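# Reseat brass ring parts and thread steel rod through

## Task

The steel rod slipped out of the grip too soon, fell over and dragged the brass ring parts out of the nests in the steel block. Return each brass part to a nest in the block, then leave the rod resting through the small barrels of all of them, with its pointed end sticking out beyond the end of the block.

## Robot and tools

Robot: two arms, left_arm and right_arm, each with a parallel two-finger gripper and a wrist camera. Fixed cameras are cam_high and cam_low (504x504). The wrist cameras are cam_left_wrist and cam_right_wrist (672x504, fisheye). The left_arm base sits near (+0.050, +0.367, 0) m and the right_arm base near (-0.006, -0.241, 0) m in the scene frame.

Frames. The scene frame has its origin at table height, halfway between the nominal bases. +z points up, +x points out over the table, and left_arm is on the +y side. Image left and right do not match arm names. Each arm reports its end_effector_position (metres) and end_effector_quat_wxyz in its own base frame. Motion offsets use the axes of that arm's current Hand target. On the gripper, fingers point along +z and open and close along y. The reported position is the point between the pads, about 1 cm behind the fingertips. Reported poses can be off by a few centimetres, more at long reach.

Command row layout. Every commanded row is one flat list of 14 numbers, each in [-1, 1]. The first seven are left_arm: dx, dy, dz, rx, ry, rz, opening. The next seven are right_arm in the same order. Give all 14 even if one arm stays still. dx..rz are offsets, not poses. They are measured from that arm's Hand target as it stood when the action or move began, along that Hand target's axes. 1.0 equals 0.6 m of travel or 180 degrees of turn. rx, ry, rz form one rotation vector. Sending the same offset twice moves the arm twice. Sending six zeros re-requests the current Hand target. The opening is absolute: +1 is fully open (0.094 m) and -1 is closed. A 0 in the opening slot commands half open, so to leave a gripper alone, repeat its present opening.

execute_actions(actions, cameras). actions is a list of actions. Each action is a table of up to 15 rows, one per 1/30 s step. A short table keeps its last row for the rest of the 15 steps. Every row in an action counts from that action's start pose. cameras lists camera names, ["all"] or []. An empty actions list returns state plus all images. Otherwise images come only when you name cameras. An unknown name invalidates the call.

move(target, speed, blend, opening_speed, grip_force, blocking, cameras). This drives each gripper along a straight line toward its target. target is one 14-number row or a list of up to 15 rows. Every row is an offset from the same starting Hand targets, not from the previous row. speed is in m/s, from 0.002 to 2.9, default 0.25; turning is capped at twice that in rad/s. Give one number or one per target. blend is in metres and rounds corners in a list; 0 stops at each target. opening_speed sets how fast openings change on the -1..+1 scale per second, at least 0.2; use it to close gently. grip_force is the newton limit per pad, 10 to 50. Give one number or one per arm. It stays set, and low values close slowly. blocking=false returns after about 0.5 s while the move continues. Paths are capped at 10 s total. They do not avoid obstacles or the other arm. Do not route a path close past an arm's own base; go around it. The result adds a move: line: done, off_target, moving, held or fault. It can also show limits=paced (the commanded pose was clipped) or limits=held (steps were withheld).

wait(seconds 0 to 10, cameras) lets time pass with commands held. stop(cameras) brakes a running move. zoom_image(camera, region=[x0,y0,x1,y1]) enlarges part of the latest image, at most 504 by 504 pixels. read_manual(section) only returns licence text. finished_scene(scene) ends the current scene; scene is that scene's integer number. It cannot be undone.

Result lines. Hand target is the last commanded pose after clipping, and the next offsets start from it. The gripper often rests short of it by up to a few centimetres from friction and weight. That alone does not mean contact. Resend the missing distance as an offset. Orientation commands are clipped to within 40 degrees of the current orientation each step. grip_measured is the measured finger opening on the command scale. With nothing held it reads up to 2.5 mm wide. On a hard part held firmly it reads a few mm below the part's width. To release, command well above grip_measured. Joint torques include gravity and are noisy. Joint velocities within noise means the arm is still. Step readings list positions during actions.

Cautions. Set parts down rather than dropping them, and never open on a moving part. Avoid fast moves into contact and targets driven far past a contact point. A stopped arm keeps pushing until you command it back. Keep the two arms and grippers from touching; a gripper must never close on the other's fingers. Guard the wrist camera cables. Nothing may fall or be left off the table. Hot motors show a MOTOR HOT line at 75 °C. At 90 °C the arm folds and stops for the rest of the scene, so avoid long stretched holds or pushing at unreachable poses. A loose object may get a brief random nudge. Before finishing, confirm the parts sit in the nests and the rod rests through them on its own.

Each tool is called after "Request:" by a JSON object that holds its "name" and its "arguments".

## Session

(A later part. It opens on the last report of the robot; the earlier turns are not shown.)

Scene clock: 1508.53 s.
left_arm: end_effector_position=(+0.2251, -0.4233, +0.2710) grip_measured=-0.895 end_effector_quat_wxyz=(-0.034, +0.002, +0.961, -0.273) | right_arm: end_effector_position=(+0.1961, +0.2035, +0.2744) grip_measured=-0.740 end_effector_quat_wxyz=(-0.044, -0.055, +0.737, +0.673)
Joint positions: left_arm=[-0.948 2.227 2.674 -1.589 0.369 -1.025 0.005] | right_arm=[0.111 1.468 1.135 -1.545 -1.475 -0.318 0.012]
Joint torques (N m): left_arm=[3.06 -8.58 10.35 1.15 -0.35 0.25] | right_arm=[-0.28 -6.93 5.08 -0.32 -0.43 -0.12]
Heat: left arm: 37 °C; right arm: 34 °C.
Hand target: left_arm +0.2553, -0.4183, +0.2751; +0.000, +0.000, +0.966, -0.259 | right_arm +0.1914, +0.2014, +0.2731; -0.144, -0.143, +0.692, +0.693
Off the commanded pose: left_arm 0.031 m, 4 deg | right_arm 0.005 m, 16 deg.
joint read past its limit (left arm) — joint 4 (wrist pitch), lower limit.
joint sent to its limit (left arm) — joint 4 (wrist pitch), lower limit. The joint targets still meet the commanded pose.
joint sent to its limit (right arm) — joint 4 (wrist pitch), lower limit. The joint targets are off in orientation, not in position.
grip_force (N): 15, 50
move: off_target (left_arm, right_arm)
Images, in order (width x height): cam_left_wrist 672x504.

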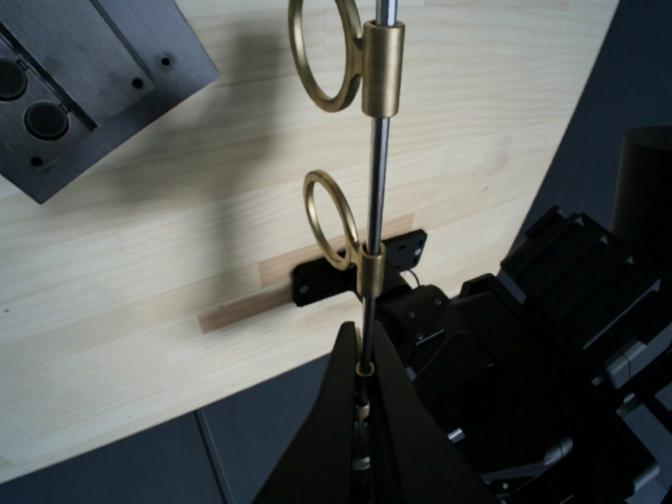

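Request:
{"name": "move", "arguments": {"target": [0,0,0,0,0,0,-0.885,0,0,0,0,0,0,-0.95], "grip_force": [10,50], "cameras": ["cam_low","cam_left_wrist"]}}

Request:
{"name": "zoom_image", "arguments": {"camera": "cam_left_wrist", "region": [300, 300, 440, 500]}}

Request:
{"name": "zoom_image", "arguments": {"camera": "cam_low", "region": [245, 140, 335, 190]}}

Scene clock: 1523.53 s.
left_arm: end_effector_position=(+0.2293, -0.4210, +0.2710) grip_measured=-0.886 end_effector_quat_wxyz=(-0.032, -0.002, +0.961, -0.274) | right_arm: end_effector_position=(+0.1959, +0.2035, +0.2745) grip_measured=-0.740 end_effector_quat_wxyz=(-0.042, -0.057, +0.736, +0.673)
Joint positions: left_arm=[-0.938 2.227 2.674 -1.589 0.369 -1.023 0.005] | right_arm=[0.111 1.468 1.135 -1.546 -1.475 -0.326 0.012]
Joint torques (N m): left_arm=[2.24 -8.66 10.47 1.16 -0.36 0.22] | right_arm=[-0.29 -6.91 5.08 -0.32 -0.45 -0.11]
Heat: left arm: 37 °C; right arm: 34 °C.
Hand target: left_arm +0.2553, -0.4183, +0.2751; +0.000, +0.000, +0.966, -0.259 | right_arm +0.1914, +0.2014, +0.2731; -0.144, -0.143, +0.692, +0.693
Off the commanded pose: left_arm 0.027 m, 4 deg | right_arm 0.005 m, 16 deg.
joint read past its limit (left arm) — joint 4 (wrist pitch), lower limit.
joint sent to its limit (left arm) — joint 4 (wrist pitch), lower limit. The joint targets still meet the commanded pose.
joint sent to its limit (right arm) — joint 4 (wrist pitch), lower limit. The joint targets are off in orientation, not in position.
grip_force (N): 10, 50
move: off_target (left_arm, right_arm)
Images, in order (width x height): cam_low 504x504, cam_left_wrist 672x504.

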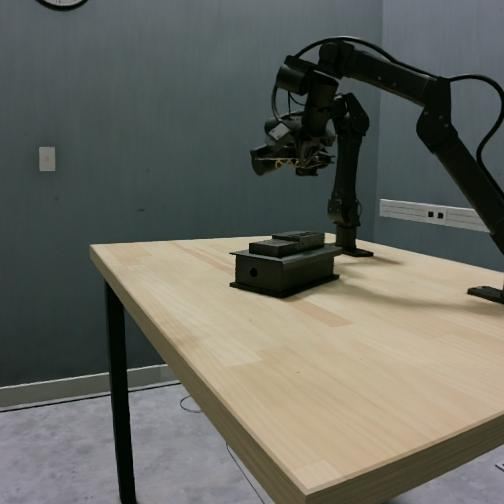

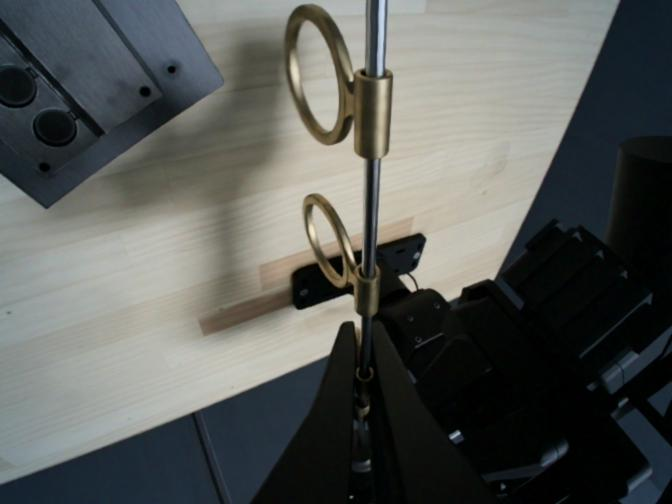

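Scaled by 2.520 from the camera's 672x504 image, which has a finer 960x720 frame.

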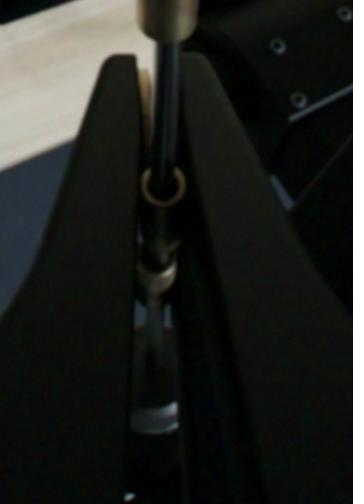

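Scaled by 5.600 from the camera's 504x504 image, which has a finer 720x720 frame.

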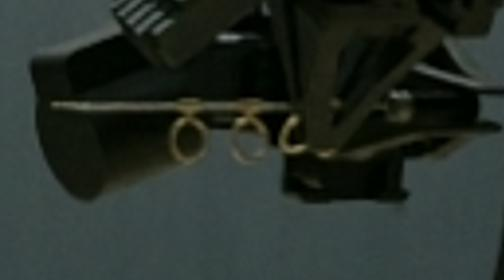

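Request:
{"name": "move", "arguments": {"target": [-0.01,0,0,0,0,0,-0.885,0,0,0,0,0,0,-0.95], "speed": 0.06, "cameras": ["cam_low","cam_left_wrist"]}}

Request:
{"name": "zoom_image", "arguments": {"camera": "cam_left_wrist", "region": [300, 300, 440, 500]}}

Request:
{"name": "zoom_image", "arguments": {"camera": "cam_low", "region": [245, 140, 335, 190]}}

Scene clock: 1532.47 s.
left_arm: end_effector_position=(+0.2353, -0.4218, +0.2716) grip_measured=-0.886 end_effector_quat_wxyz=(-0.027, -0.002, +0.960, -0.278) | right_arm: end_effector_position=(+0.1961, +0.2035, +0.2744) grip_measured=-0.740 end_effector_quat_wxyz=(-0.040, -0.059, +0.736, +0.673)
Joint positions: left_arm=[-0.929 2.241 2.699 -1.589 0.369 -1.016 0.005] | right_arm=[0.111 1.468 1.135 -1.545 -1.475 -0.329 0.012]
Joint torques (N m): left_arm=[2.4 -8.62 10.24 1.18 -0.33 0.21] | right_arm=[-0.23 -6.93 5.08 -0.32 -0.46 -0.13]
Heat: left arm: 37 °C; right arm: 34 °C.
Hand target: left_arm +0.2613, -0.4183, +0.2751; +0.000, +0.000, +0.966, -0.259 | right_arm +0.1914, +0.2014, +0.2731; -0.144, -0.143, +0.692, +0.693
Off the commanded pose: left_arm 0.027 m, 4 deg | right_arm 0.005 m, 16 deg.
joint read past its limit (left arm) — joint 4 (wrist pitch), lower limit.
joint sent to its limit (left arm) — joint 4 (wrist pitch), lower limit. The joint targets are off in orientation, not in position.
joint sent to its limit (right arm) — joint 4 (wrist pitch), lower limit. The joint targets are off in orientation, not in position.
grip_force (N): 10, 50
move: off_target (left_arm, right_arm)
Images, in order (width x height): cam_low 504x504, cam_left_wrist 672x504.

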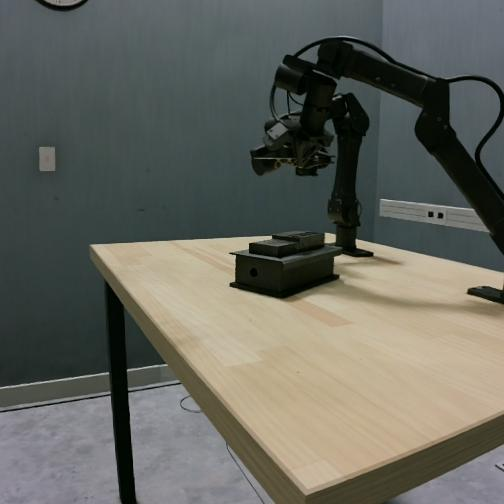

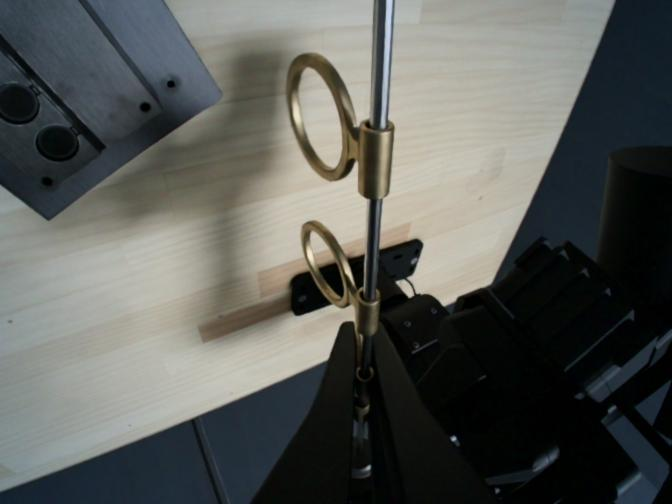

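Scaled by 2.520 from the camera's 672x504 image, which has a finer 960x720 frame.

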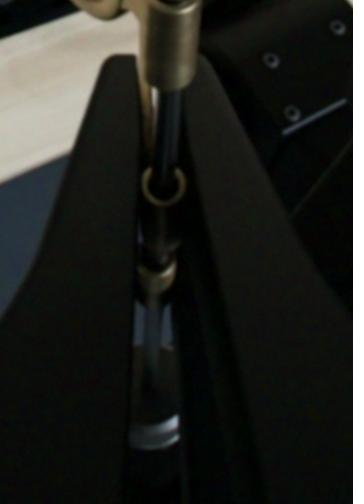

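Scaled by 5.600 from the camera's 504x504 image, which has a finer 720x720 frame.

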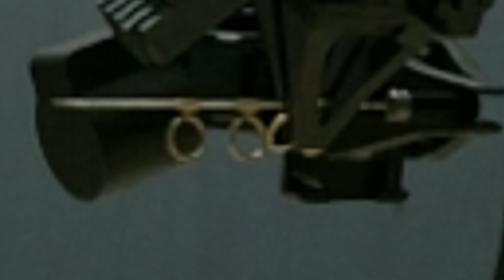

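Request:
{"name": "move", "arguments": {"target": [0,0,0,0,0,0,-0.4,0,0,0,0,0,0,-0.95], "grip_force": [50,50], "opening_speed": 0.6, "cameras": ["cam_low","cam_left_wrist"]}}

Request:
{"name": "zoom_image", "arguments": {"camera": "cam_low", "region": [245, 140, 335, 190]}}

Scene clock: 1543.87 s.
left_arm: end_effector_position=(+0.2548, -0.4113, +0.2729) grip_measured=-0.403 end_effector_quat_wxyz=(-0.001, -0.017, +0.962, -0.272) | right_arm: end_effector_position=(+0.1959, +0.2035, +0.2745) grip_measured=-0.740 end_effector_quat_wxyz=(-0.045, -0.054, +0.737, +0.673)
Joint positions: left_arm=[-0.899 2.241 2.711 -1.589 0.326 -1.01 0.028] | right_arm=[0.111 1.468 1.135 -1.546 -1.475 -0.318 0.012]
Joint torques (N m): left_arm=[-0.1 -8.43 9.55 1.2 0.07 0.19] | right_arm=[-0.2 -6.91 5.05 -0.33 -0.47 -0.12]
Motor temperatures (°C): left_arm=[25 36 37 29 24 23 24] | right_arm=[25 29 32 24 26 24 34]
Heat: left arm: 37 °C; right arm: 34 °C.
Hand target: left_arm +0.2613, -0.4183, +0.2752; +0.000, +0.000, +0.966, -0.259 | right_arm +0.1914, +0.2014, +0.2731; -0.144, -0.143, +0.692, +0.693
Off the commanded pose: left_arm 0.010 m, 2 deg | right_arm 0.005 m, 16 deg.
joint read past its limit (left arm) — joint 4 (wrist pitch), lower limit.
joint sent to its limit (left arm) — joint 4 (wrist pitch), lower limit. The joint targets are off in orientation, not in position.
joint sent to its limit (right arm) — joint 4 (wrist pitch), lower limit. The joint targets are off in orientation, not in position.
move: off_target (right_arm)
Images, in order (width x height): cam_low 504x504, cam_left_wrist 672x504.

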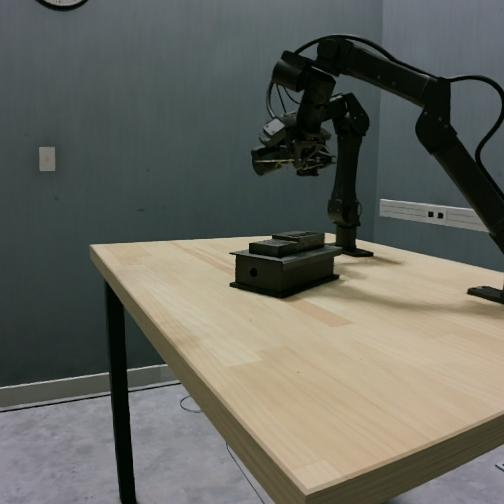

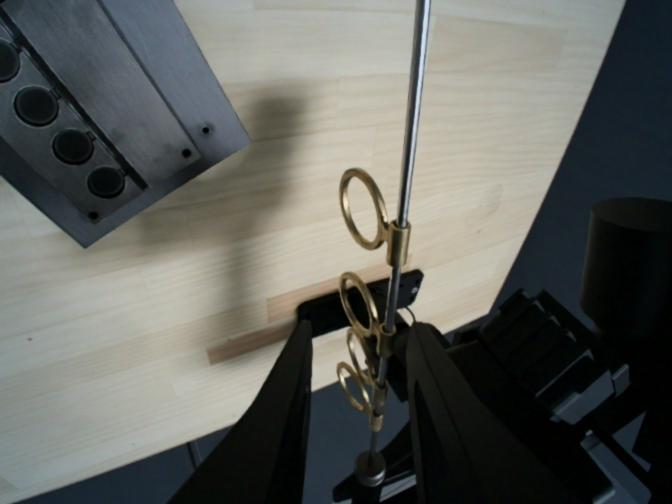

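Scaled by 5.600 from the camera's 504x504 image, which has a finer 720x720 frame.

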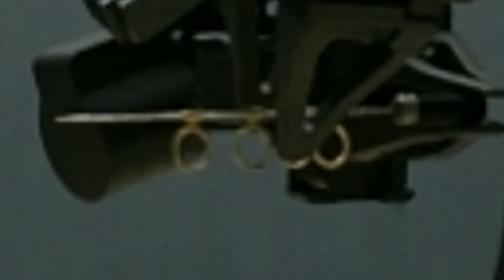

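Request:
{"name": "move", "arguments": {"target": [-0.055,-0.009,-0.006,0,0,0,-0.4,0,0,0,0,0,0,-0.95], "speed": 0.1, "cameras": ["cam_left_wrist"]}}

Scene clock: 1557.13 s.
left_arm: end_effector_position=(+0.2881, -0.4084, +0.2727) grip_measured=-0.403 end_effector_quat_wxyz=(+0.021, -0.030, +0.957, -0.287) | right_arm: end_effector_position=(+0.1959, +0.2035, +0.2745) grip_measured=-0.740 end_effector_quat_wxyz=(-0.045, -0.054, +0.737, +0.673)
Joint positions: left_arm=[-0.842 2.312 2.822 -1.589 0.329 -0.987 0.028] | right_arm=[0.111 1.468 1.135 -1.546 -1.475 -0.318 0.012]
Joint torques (N m): left_arm=[-0.25 -9.01 9.46 1.57 0.31 0.18] | right_arm=[-0.27 -6.9 5.07 -0.32 -0.45 -0.13]
Heat: left arm: 36 °C; right arm: 34 °C.
Hand target: left_arm +0.2943, -0.4212, +0.2808; +0.000, +0.000, +0.966, -0.259 | right_arm +0.1914, +0.2014, +0.2731; -0.144, -0.143, +0.692, +0.693
Off the commanded pose: left_arm 0.016 m, 5 deg | right_arm 0.005 m, 16 deg.
elbow stopped short (left arm): the move would have taken joint 3 (elbow) straighter than the controller allows.
joint read past its limit (left arm) — joint 4 (wrist pitch), lower limit.
joint sent to its limit (right arm) — joint 4 (wrist pitch), lower limit. The joint targets are off in orientation, not in position.
move: off_target (left_arm, right_arm)
Images, in order (width x height): cam_left_wrist 672x504.

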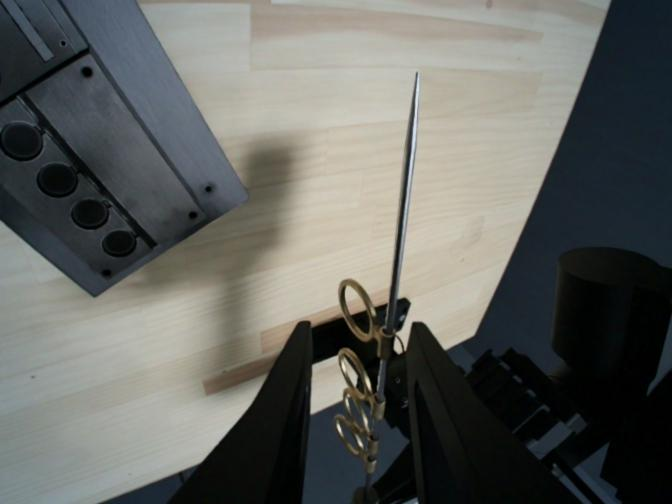

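Request:
{"name": "move", "arguments": {"target": [0,-0.012,0,0,0,0,-0.4,0,0,0,0,0,0,-0.95], "cameras": ["cam_left_wrist"]}}

Scene clock: 1562.30 s.
left_arm: end_effector_position=(+0.2876, -0.4116, +0.2740) grip_measured=-0.403 end_effector_quat_wxyz=(+0.023, -0.026, +0.956, -0.291) | right_arm: end_effector_position=(+0.1959, +0.2035, +0.2745) grip_measured=-0.740 end_effector_quat_wxyz=(-0.045, -0.054, +0.737, +0.673)
Joint positions: left_arm=[-0.847 2.312 2.822 -1.578 0.329 -0.987 0.028] | right_arm=[0.111 1.468 1.135 -1.546 -1.475 -0.318 0.012]
Joint torques (N m): left_arm=[-0.5 -9.11 9.69 1.69 0.29 0.02] | right_arm=[-0.25 -7.01 5.07 -0.32 -0.47 -0.12]
Heat: left arm: 36 °C; right arm: 34 °C.
Hand target: left_arm +0.2943, -0.4274, +0.2844; +0.000, +0.000, +0.966, -0.259 | right_arm +0.1914, +0.2014, +0.2731; -0.144, -0.143, +0.692, +0.693
Off the commanded pose: left_arm 0.020 m, 6 deg | right_arm 0.005 m, 16 deg.
elbow stopped short (left arm): the move would have taken joint 3 (elbow) straighter than the controller allows.
joint sent to its limit (right arm) — joint 4 (wrist pitch), lower limit. The joint targets are off in orientation, not in position.
move: off_target (left_arm, right_arm)
Images, in order (width x height): cam_left_wrist 672x504.

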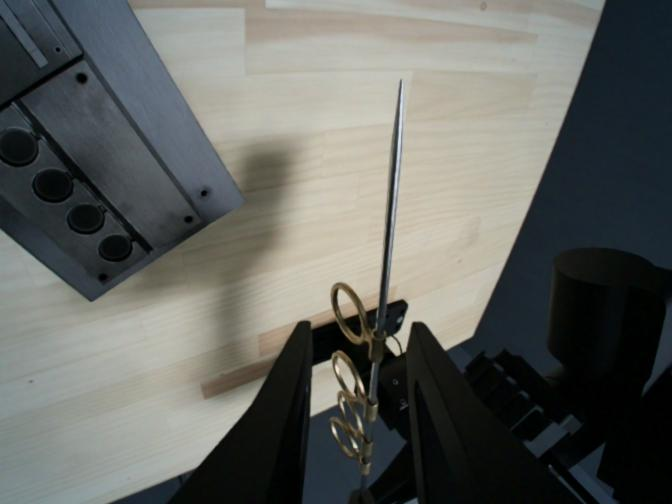

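Request:
{"name": "move", "arguments": {"target": [0,0,0,0,0,0,-0.4,0.031,0,0.013,0,0,0,-0.95], "speed": 0.05, "cameras": ["cam_low","cam_left_wrist"]}}

Request:
{"name": "zoom_image", "arguments": {"camera": "cam_low", "region": [245, 140, 335, 190]}}

Scene clock: 1582.70 s.
left_arm: end_effector_position=(+0.2876, -0.4116, +0.2740) grip_measured=-0.403 end_effector_quat_wxyz=(+0.023, -0.026, +0.956, -0.291) | right_arm: end_effector_position=(+0.1792, +0.2016, +0.2739) grip_measured=-0.740 end_effector_quat_wxyz=(-0.042, -0.057, +0.736, +0.673)
Joint positions: left_arm=[-0.847 2.312 2.822 -1.578 0.329 -0.987 0.028] | right_arm=[0.111 1.401 1.075 -1.546 -1.475 -0.318 0.012]
Joint torques (N m): left_arm=[-0.53 -9.06 9.51 1.68 0.28 0] | right_arm=[0.75 -6.93 4.74 -0.31 -0.48 0.02]
Heat: left arm: 37 °C; right arm: 34 °C.
Hand target: left_arm +0.2943, -0.4274, +0.2844; +0.000, +0.000, +0.966, -0.259 | right_arm +0.1712, +0.2012, +0.2731; -0.144, -0.143, +0.692, +0.693
Off the commanded pose: left_arm 0.020 m, 6 deg | right_arm 0.008 m, 16 deg.
elbow stopped short (left arm): the move would have taken joint 3 (elbow) straighter than the controller allows.
joint sent to its limit (right arm) — joint 4 (wrist pitch), lower limit. The joint targets are off in orientation, not in position.
move: off_target (left_arm, right_arm)
Images, in order (width x height): cam_low 504x504, cam_left_wrist 672x504.

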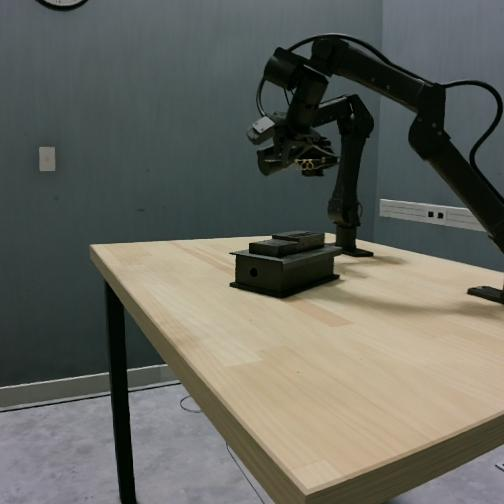

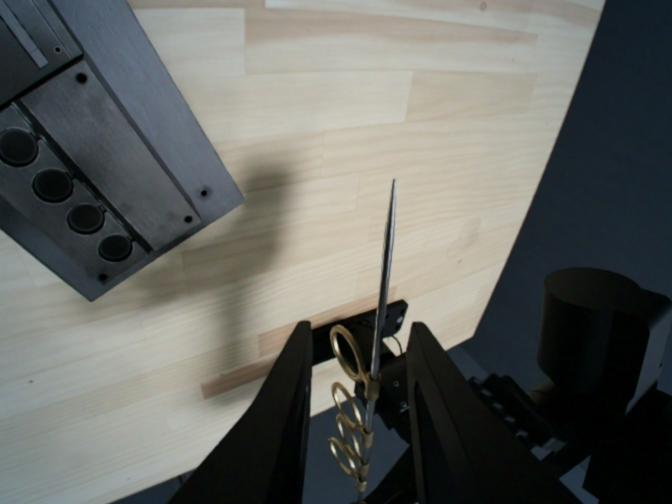

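Scaled by 5.600 from the camera's 504x504 image, which has a finer 720x720 frame.

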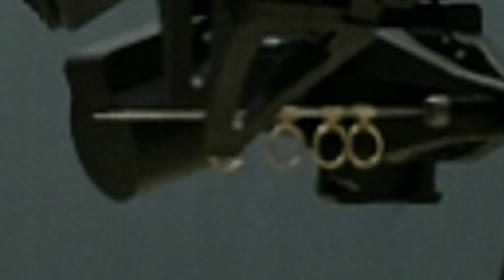

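Request:
{"name": "move", "arguments": {"target": [0.012,0,0,0,0,0,-1,0,0,0,0,0,0,-0.95], "grip_force": [15,50], "opening_speed": 0.6, "cameras": ["cam_left_wrist"]}}

Request:
{"name": "zoom_image", "arguments": {"camera": "cam_left_wrist", "region": [300, 300, 440, 500]}}

Scene clock: 1593.07 s.
left_arm: end_effector_position=(+0.2817, -0.4156, +0.2740) grip_measured=-0.890 end_effector_quat_wxyz=(+0.021, -0.019, +0.956, -0.291) | right_arm: end_effector_position=(+0.1792, +0.2016, +0.2739) grip_measured=-0.740 end_effector_quat_wxyz=(-0.042, -0.057, +0.736, +0.673)
Joint positions: left_arm=[-0.861 2.312 2.822 -1.578 0.329 -0.987 0.005] | right_arm=[0.111 1.401 1.075 -1.546 -1.475 -0.318 0.012]
Joint torques (N m): left_arm=[-0.32 -9.4 9.63 1.56 0.22 -0.07] | right_arm=[0.68 -6.93 4.7 -0.31 -0.47 -0.01]
Heat: left arm: 38 °C; right arm: 34 °C.
Hand target: left_arm +0.2872, -0.4274, +0.2845; +0.000, +0.000, +0.966, -0.259 | right_arm +0.1712, +0.2012, +0.2731; -0.144, -0.143, +0.692, +0.693
Off the commanded pose: left_arm 0.017 m, 5 deg | right_arm 0.008 m, 16 deg.
elbow stopped short (left arm): the move would have taken joint 3 (elbow) straighter than the controller allows.
joint sent to its limit (right arm) — joint 4 (wrist pitch), lower limit. The joint targets are off in orientation, not in position.
grip_force (N): 15, 50
move: off_target (left_arm, right_arm)
Images, in order (width x height): cam_left_wrist 672x504.

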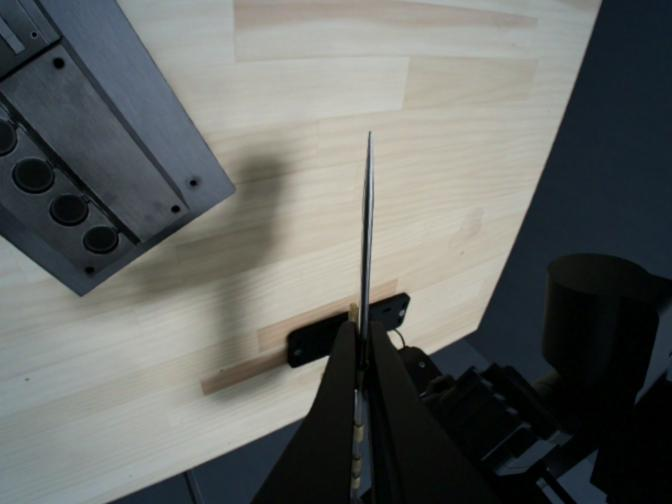

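Scaled by 2.520 from the camera's 672x504 image, which has a finer 960x720 frame.

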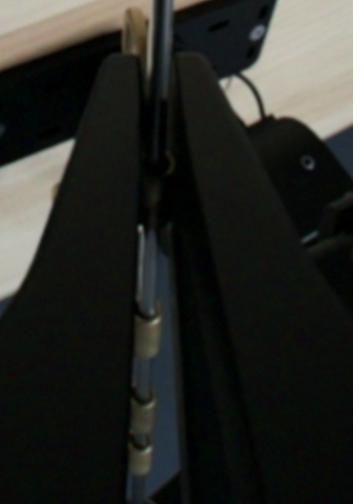

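Request:
{"name": "move", "arguments": {"target": [0,0,0,0,0,0,-1,0.025,0,0.01,0,0,0,-0.95], "speed": 0.05, "cameras": ["cam_low","cam_left_wrist"]}}

Request:
{"name": "zoom_image", "arguments": {"camera": "cam_left_wrist", "region": [300, 300, 440, 500]}}

Request:
{"name": "zoom_image", "arguments": {"camera": "cam_low", "region": [245, 140, 335, 190]}}

Scene clock: 1603.57 s.
left_arm: end_effector_position=(+0.2817, -0.4156, +0.2740) grip_measured=-0.890 end_effector_quat_wxyz=(+0.021, -0.019, +0.956, -0.291) | right_arm: end_effector_position=(+0.1631, +0.2009, +0.2737) grip_measured=-0.740 end_effector_quat_wxyz=(-0.041, -0.061, +0.736, +0.673)
Joint positions: left_arm=[-0.861 2.312 2.822 -1.578 0.329 -0.987 0.005] | right_arm=[0.117 1.337 1.026 -1.546 -1.475 -0.31 0.012]
Joint torques (N m): left_arm=[-0.53 -9.43 9.59 1.51 0.23 -0.08] | right_arm=[0.92 -6.24 4.74 -0.29 -0.52 0.06]
Heat: left arm: 38 °C; right arm: 34 °C.
Hand target: left_arm +0.2872, -0.4274, +0.2845; +0.000, +0.000, +0.966, -0.259 | right_arm +0.1550, +0.2008, +0.2732; -0.144, -0.143, +0.692, +0.693
Off the commanded pose: left_arm 0.017 m, 5 deg | right_arm 0.008 m, 16 deg.
elbow stopped short (left arm): the move would have taken joint 3 (elbow) straighter than the controller allows.
joint sent to its limit (right arm) — joint 4 (wrist pitch), lower limit. The joint targets are off in orientation, not in position.
grip_force (N): 15, 50
move: off_target (left_arm, right_arm)
Images, in order (width x height): cam_low 504x504, cam_left_wrist 672x504.

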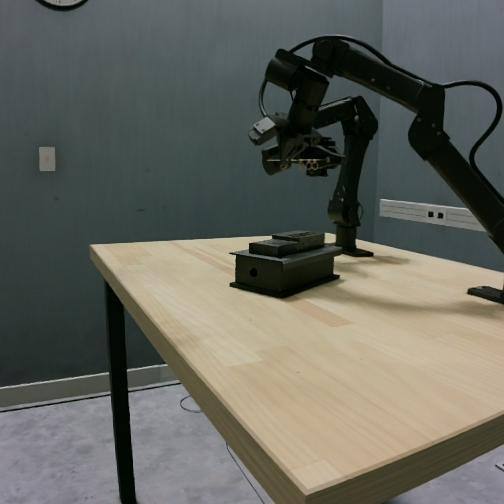

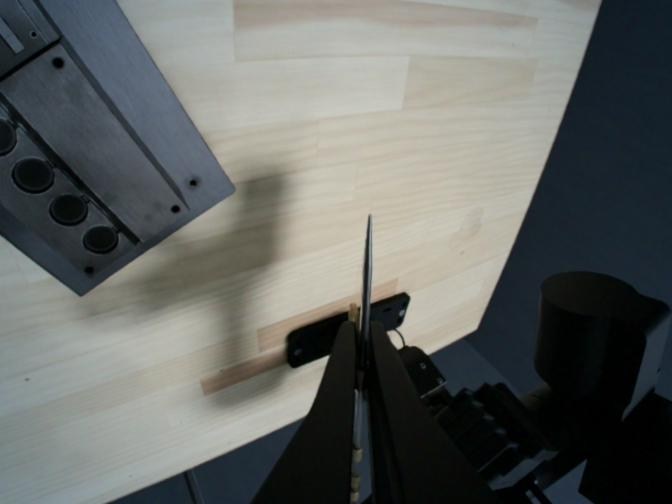

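Scaled by 2.520 from the camera's 672x504 image, which has a finer 960x720 frame.

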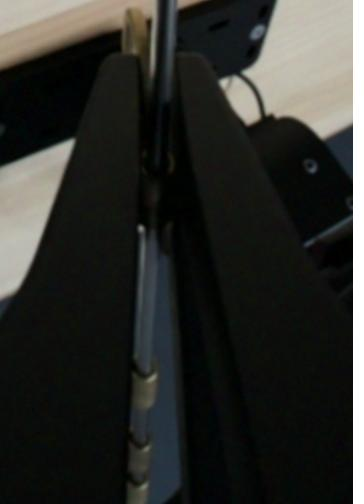

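Scaled by 5.600 from the camera's 504x504 image, which has a finer 720x720 frame.

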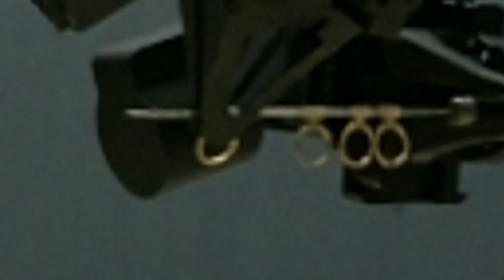

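Request:
{"name": "move", "arguments": {"target": [0,0,0,0,0,0,-0.4,0,0,0,0,0,0,-0.95], "grip_force": [50,50], "opening_speed": 0.6}}

Request:
{"name": "move", "arguments": {"target": [0,0,0,0,0,0,-0.4,-0.066,0,-0.028,0,0,0,-0.95], "speed": 0.05, "cameras": ["cam_low","cam_left_wrist"]}}

Request:
{"name": "zoom_image", "arguments": {"camera": "cam_left_wrist", "region": [300, 300, 440, 500]}}

Request:
{"name": "zoom_image", "arguments": {"camera": "cam_low", "region": [245, 140, 335, 190]}}

Scene clock: 1617.60 s.
left_arm: end_effector_position=(+0.2817, -0.4156, +0.2740) grip_measured=-0.403 end_effector_quat_wxyz=(+0.021, -0.019, +0.956, -0.291) | right_arm: end_effector_position=(+0.1631, +0.2009, +0.2737) grip_measured=-0.740 end_effector_quat_wxyz=(-0.041, -0.061, +0.736, +0.673)
Joint positions: left_arm=[-0.861 2.312 2.822 -1.578 0.329 -0.987 0.028] | right_arm=[0.117 1.337 1.026 -1.546 -1.475 -0.31 0.012]
Joint torques (N m): left_arm=[-0.4 -9.51 9.54 1.53 0.22 -0.07] | right_arm=[0.91 -6.24 4.79 -0.3 -0.53 0.06]
Heat: left arm: 38 °C; right arm: 34 °C.
Hand target: left_arm +0.2872, -0.4274, +0.2845; +0.000, +0.000, +0.966, -0.259 | right_arm +0.1550, +0.2008, +0.2732; -0.144, -0.143, +0.692, +0.693
Off the commanded pose: left_arm 0.017 m, 5 deg | right_arm 0.008 m, 16 deg.
elbow stopped short (left arm): the move would have taken joint 3 (elbow) straighter than the controller allows.
joint sent to its limit (right arm) — joint 4 (wrist pitch), lower limit. The joint targets are off in orientation, not in position.
move: off_target (left_arm, right_arm)

Scene clock: 1620.83 s.
left_arm: end_effector_position=(+0.2817, -0.4156, +0.2740) grip_measured=-0.403 end_effector_quat_wxyz=(+0.021, -0.019, +0.956, -0.291) | right_arm: end_effector_position=(+0.1916, +0.2028, +0.2666) grip_measured=-0.740 end_effector_quat_wxyz=(-0.060, -0.040, +0.737, +0.672)
Joint positions: left_arm=[-0.861 2.312 2.822 -1.578 0.329 -0.987 0.028] | right_arm=[0.11 1.466 1.097 -1.546 -1.475 -0.31 0.012]
Joint torques (N m): left_arm=[-0.28 -9.5 9.62 1.54 0.23 -0.06] | right_arm=[-0.69 -4.77 10.52 -0.37 -0.44 -0.23]
Heat: left arm: 38 °C; right arm: 34 °C.
Hand target: left_arm +0.2872, -0.4274, +0.2845; +0.000, +0.000, +0.966, -0.259 | right_arm +0.1980, +0.2011, +0.2731; -0.144, -0.143, +0.692, +0.693
Off the commanded pose: left_arm 0.017 m, 5 deg | right_arm 0.009 m, 16 deg.
elbow stopped short (left arm): the move would have taken joint 3 (elbow) straighter than the controller allows.
joint sent to its limit (right arm) — joint 4 (wrist pitch), lower limit. The joint targets are off in orientation, not in position.
move: off_target (left_arm, right_arm)
Images, in order (width x height): cam_low 504x504, cam_left_wrist 672x504.

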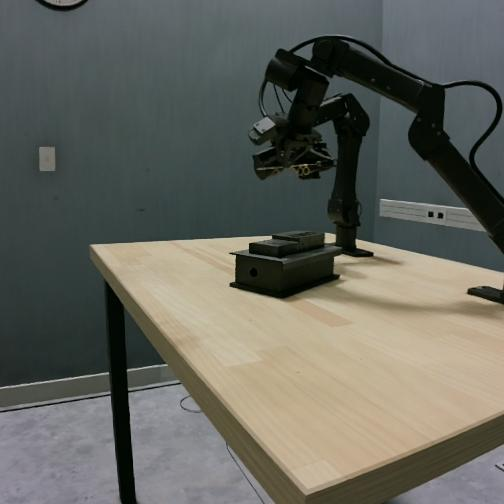

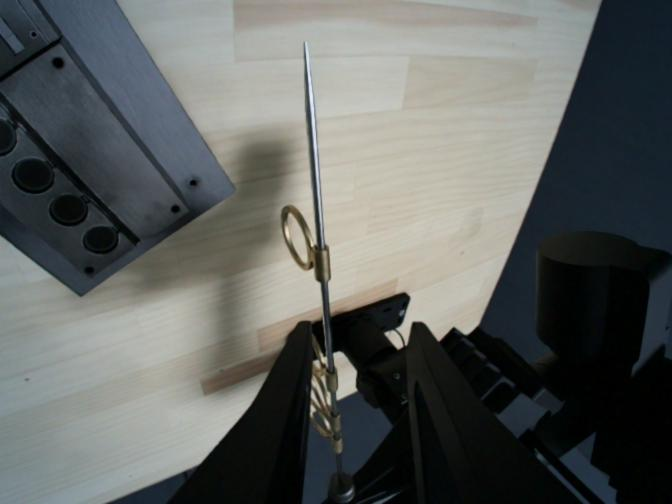

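Scaled by 2.520 from the camera's 672x504 image, which has a finer 960x720 frame.

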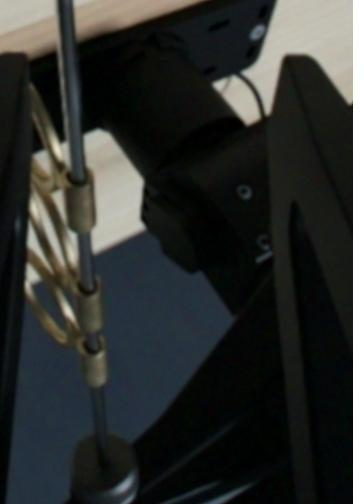

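Scaled by 5.600 from the camera's 504x504 image, which has a finer 720x720 frame.

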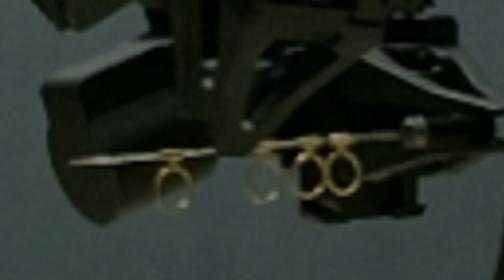

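Request:
{"name": "move", "arguments": {"target": [0,0,0,0,0,0,-0.4,-0.010,0.013,-0.019,0,0,0,-0.95], "speed": 0.05, "cameras": ["cam_left_wrist"]}}

Request:
{"name": "zoom_image", "arguments": {"camera": "cam_left_wrist", "region": [300, 300, 440, 500]}}

Scene clock: 1635.73 s.
left_arm: end_effector_position=(+0.2817, -0.4156, +0.2740) grip_measured=-0.403 end_effector_quat_wxyz=(+0.021, -0.019, +0.956, -0.291) | right_arm: end_effector_position=(+0.2029, +0.1951, +0.2729) grip_measured=-0.740 end_effector_quat_wxyz=(-0.038, -0.033, +0.739, +0.671)
Joint positions: left_arm=[-0.861 2.312 2.822 -1.578 0.329 -0.987 0.028] | right_arm=[0.07 1.466 1.129 -1.546 -1.47 -0.303 0.012]
Joint torques (N m): left_arm=[-0.38 -9.4 9.55 1.51 0.21 -0.05] | right_arm=[-0.75 -5.48 10.56 -0.34 -0.45 0.08]
Heat: left arm: 38 °C; right arm: 34 °C.
Hand target: left_arm +0.2872, -0.4274, +0.2845; +0.000, +0.000, +0.966, -0.259 | right_arm +0.2081, +0.1930, +0.2809; -0.144, -0.143, +0.692, +0.693
Off the commanded pose: left_arm 0.017 m, 5 deg | right_arm 0.010 m, 18 deg.
elbow stopped short (left arm): the move would have taken joint 3 (elbow) straighter than the controller allows.
joint sent to its limit (right arm) — joint 4 (wrist pitch), lower limit. The joint targets are off in orientation, not in position.
move: off_target (left_arm, right_arm)
Images, in order (width x height): cam_left_wrist 672x504.

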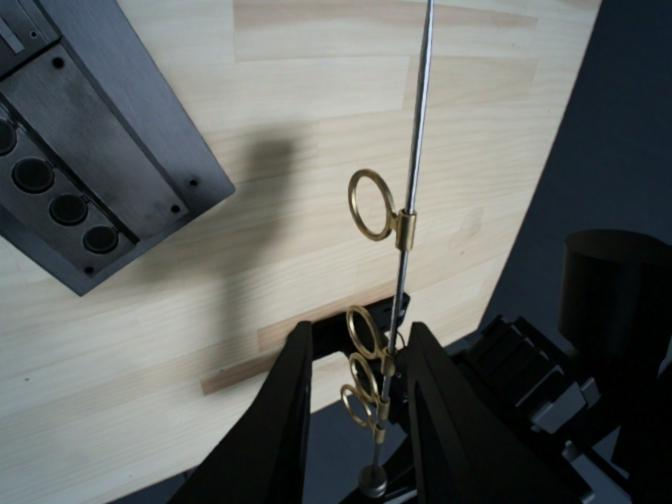

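Scaled by 2.520 from the camera's 672x504 image, which has a finer 960x720 frame.

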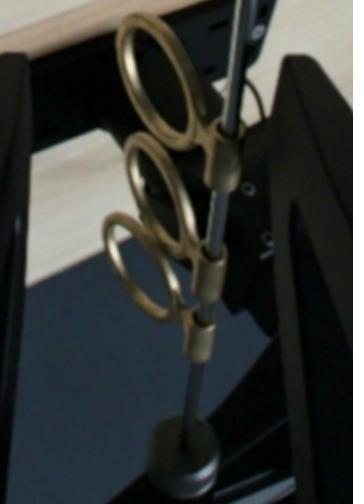

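Request:
{"name": "move", "arguments": {"target": [0,0,0,0,0,0,-0.4,-0.014,0,0.005,0,0,0,-0.95], "speed": 0.05, "cameras": ["cam_left_wrist"]}}

Request:
{"name": "zoom_image", "arguments": {"camera": "cam_left_wrist", "region": [300, 300, 440, 500]}}

Scene clock: 1644.20 s.
left_arm: end_effector_position=(+0.2817, -0.4156, +0.2740) grip_measured=-0.403 end_effector_quat_wxyz=(+0.021, -0.019, +0.956, -0.291) | right_arm: end_effector_position=(+0.2107, +0.1977, +0.2733) grip_measured=-0.740 end_effector_quat_wxyz=(-0.041, -0.036, +0.739, +0.671)
Joint positions: left_arm=[-0.861 2.312 2.822 -1.578 0.329 -0.987 0.028] | right_arm=[0.079 1.503 1.164 -1.546 -1.47 -0.303 0.012]
Joint torques (N m): left_arm=[-0.49 -9.43 9.59 1.52 0.23 -0.08] | right_arm=[0.65 -5.14 10.55 -0.35 -0.51 0]
Heat: left arm: 38 °C; right arm: 34 °C.
Hand target: left_arm +0.2872, -0.4274, +0.2845; +0.000, +0.000, +0.966, -0.259 | right_arm +0.2146, +0.1991, +0.2808; -0.144, -0.143, +0.692, +0.693
Off the commanded pose: left_arm 0.017 m, 5 deg | right_arm 0.009 m, 18 deg.
elbow stopped short (left arm): the move would have taken joint 3 (elbow) straighter than the controller allows.
joint sent to its limit (right arm) — joint 4 (wrist pitch), lower limit. The joint targets are off in orientation, not in position.
move: off_target (left_arm, right_arm)
Images, in order (width x height): cam_left_wrist 672x504.

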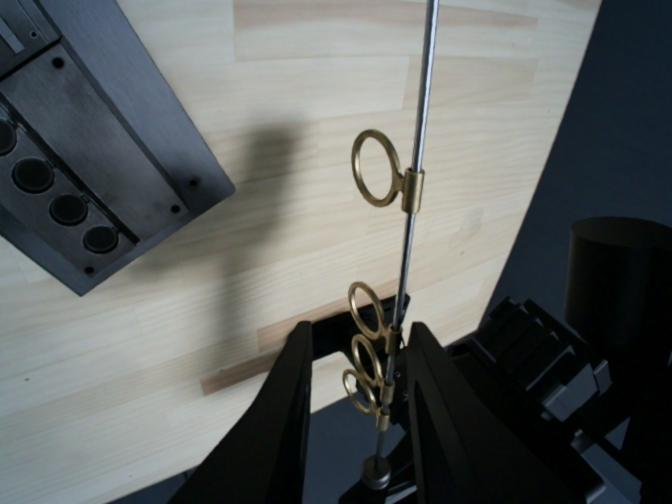

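Scaled by 2.520 from the camera's 672x504 image, which has a finer 960x720 frame.

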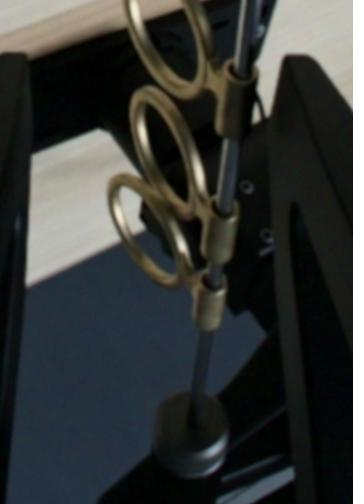

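Request:
{"name": "move", "arguments": {"target": [0,0,0,0,0,0,-0.4,0.018,0,0.018,0,0,0,-0.95], "speed": 0.05, "cameras": ["cam_left_wrist"]}}

Request:
{"name": "zoom_image", "arguments": {"camera": "cam_left_wrist", "region": [300, 300, 440, 500]}}

Scene clock: 1655.97 s.
left_arm: end_effector_position=(+0.2817, -0.4156, +0.2740) grip_measured=-0.403 end_effector_quat_wxyz=(+0.021, -0.019, +0.956, -0.291) | right_arm: end_effector_position=(+0.2045, +0.2041, +0.2733) grip_measured=-0.740 end_effector_quat_wxyz=(-0.052, -0.047, +0.739, +0.671)
Joint positions: left_arm=[-0.861 2.312 2.822 -1.578 0.329 -0.987 0.028] | right_arm=[0.11 1.503 1.164 -1.546 -1.47 -0.303 0.012]
Joint torques (N m): left_arm=[-0.5 -9.44 9.62 1.52 0.23 -0.07] | right_arm=[0.68 -7.84 7.38 -0.35 -0.56 -0.03]
Heat: left arm: 38 °C; right arm: 34 °C.
Hand target: left_arm +0.2872, -0.4274, +0.2845; +0.000, +0.000, +0.966, -0.259 | right_arm +0.2003, +0.2048, +0.2808; -0.144, -0.143, +0.692, +0.693
Off the commanded pose: left_arm 0.017 m, 5 deg | right_arm 0.009 m, 16 deg.
elbow stopped short (left arm): the move would have taken joint 3 (elbow) straighter than the controller allows.
joint sent to its limit (right arm) — joint 4 (wrist pitch), lower limit. The joint targets are off in orientation, not in position.
move: off_target (left_arm, right_arm)
Images, in order (width x height): cam_left_wrist 672x504.

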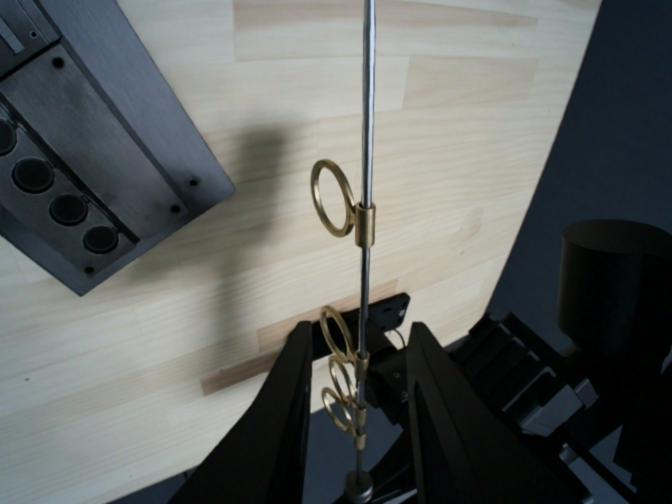

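Scaled by 2.520 from the camera's 672x504 image, which has a finer 960x720 frame.

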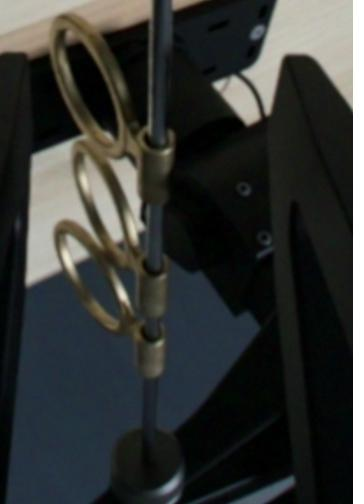

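Request:
{"name": "move", "arguments": {"target": [0,0,0,0,0,0,-0.4,0.0077,0,0.0033,0,0,0,-0.95], "speed": 0.05}}

Request:
{"name": "move", "arguments": {"target": [0,0,0,0,0,0,-1,0,0,0,0,0,0,-0.95], "grip_force": [15,50], "opening_speed": 0.6, "cameras": ["cam_left_wrist"]}}

Request:
{"name": "zoom_image", "arguments": {"camera": "cam_left_wrist", "region": [300, 300, 440, 500]}}

Scene clock: 1667.90 s.
left_arm: end_effector_position=(+0.2817, -0.4156, +0.2740) grip_measured=-0.403 end_effector_quat_wxyz=(+0.021, -0.019, +0.956, -0.291) | right_arm: end_effector_position=(+0.2016, +0.2046, +0.2761) grip_measured=-0.740 end_effector_quat_wxyz=(-0.048, -0.053, +0.738, +0.671)
Joint positions: left_arm=[-0.861 2.312 2.822 -1.578 0.329 -0.987 0.028] | right_arm=[0.114 1.49 1.164 -1.546 -1.47 -0.303 0.012]
Joint torques (N m): left_arm=[-0.4 -9.51 9.58 1.51 0.23 -0.07] | right_arm=[0.66 -7.97 5.89 -0.32 -0.57 -0.01]
Heat: left arm: 39 °C; right arm: 34 °C.
Hand target: left_arm +0.2872, -0.4274, +0.2845; +0.000, +0.000, +0.966, -0.259 | right_arm +0.1953, +0.2047, +0.2809; -0.144, -0.143, +0.692, +0.693
Off the commanded pose: left_arm 0.017 m, 5 deg | right_arm 0.008 m, 16 deg.
elbow stopped short (left arm): the move would have taken joint 3 (elbow) straighter than the controller allows.
joint sent to its limit (right arm) — joint 4 (wrist pitch), lower limit. The joint targets are off in orientation, not in position.
move: off_target (left_arm, right_arm)

Scene clock: 1671.40 s.
left_arm: end_effector_position=(+0.2817, -0.4156, +0.2740) grip_measured=-0.890 end_effector_quat_wxyz=(+0.021, -0.019, +0.956, -0.291) | right_arm: end_effector_position=(+0.2016, +0.2046, +0.2761) grip_measured=-0.740 end_effector_quat_wxyz=(-0.048, -0.053, +0.738, +0.671)
Joint positions: left_arm=[-0.861 2.312 2.822 -1.578 0.329 -0.987 0.005] | right_arm=[0.114 1.49 1.164 -1.546 -1.47 -0.303 0.012]
Joint torques (N m): left_arm=[-0.43 -9.54 9.65 1.55 0.23 -0.06] | right_arm=[0.68 -8.01 5.94 -0.32 -0.56 -0.01]
Heat: left arm: 39 °C; right arm: 34 °C.
Hand target: left_arm +0.2872, -0.4274, +0.2845; +0.000, +0.000, +0.966, -0.259 | right_arm +0.1953, +0.2047, +0.2809; -0.144, -0.143, +0.692, +0.693
Off the commanded pose: left_arm 0.017 m, 5 deg | right_arm 0.008 m, 16 deg.
elbow stopped short (left arm): the move would have taken joint 3 (elbow) straighter than the controller allows.
joint sent to its limit (right arm) — joint 4 (wrist pitch), lower limit. The joint targets are off in orientation, not in position.
grip_force (N): 15, 50
move: off_target (left_arm, right_arm)
Images, in order (width x height): cam_left_wrist 672x504.

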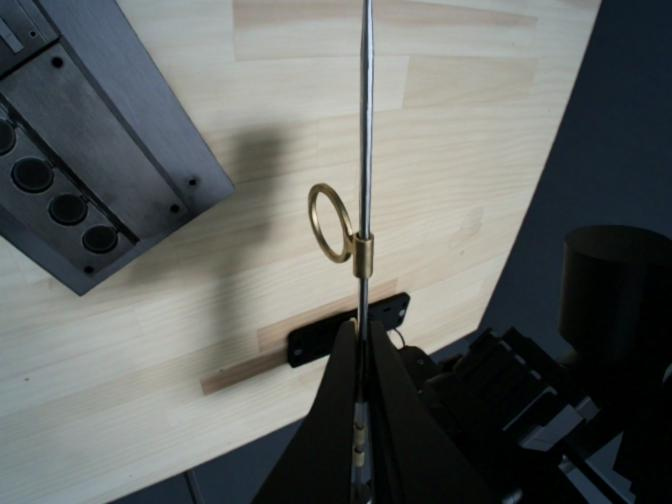

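Scaled by 2.520 from the camera's 672x504 image, which has a finer 960x720 frame.

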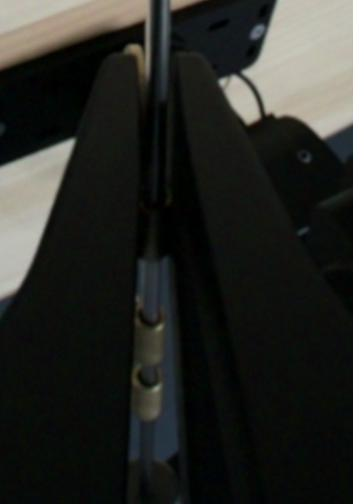

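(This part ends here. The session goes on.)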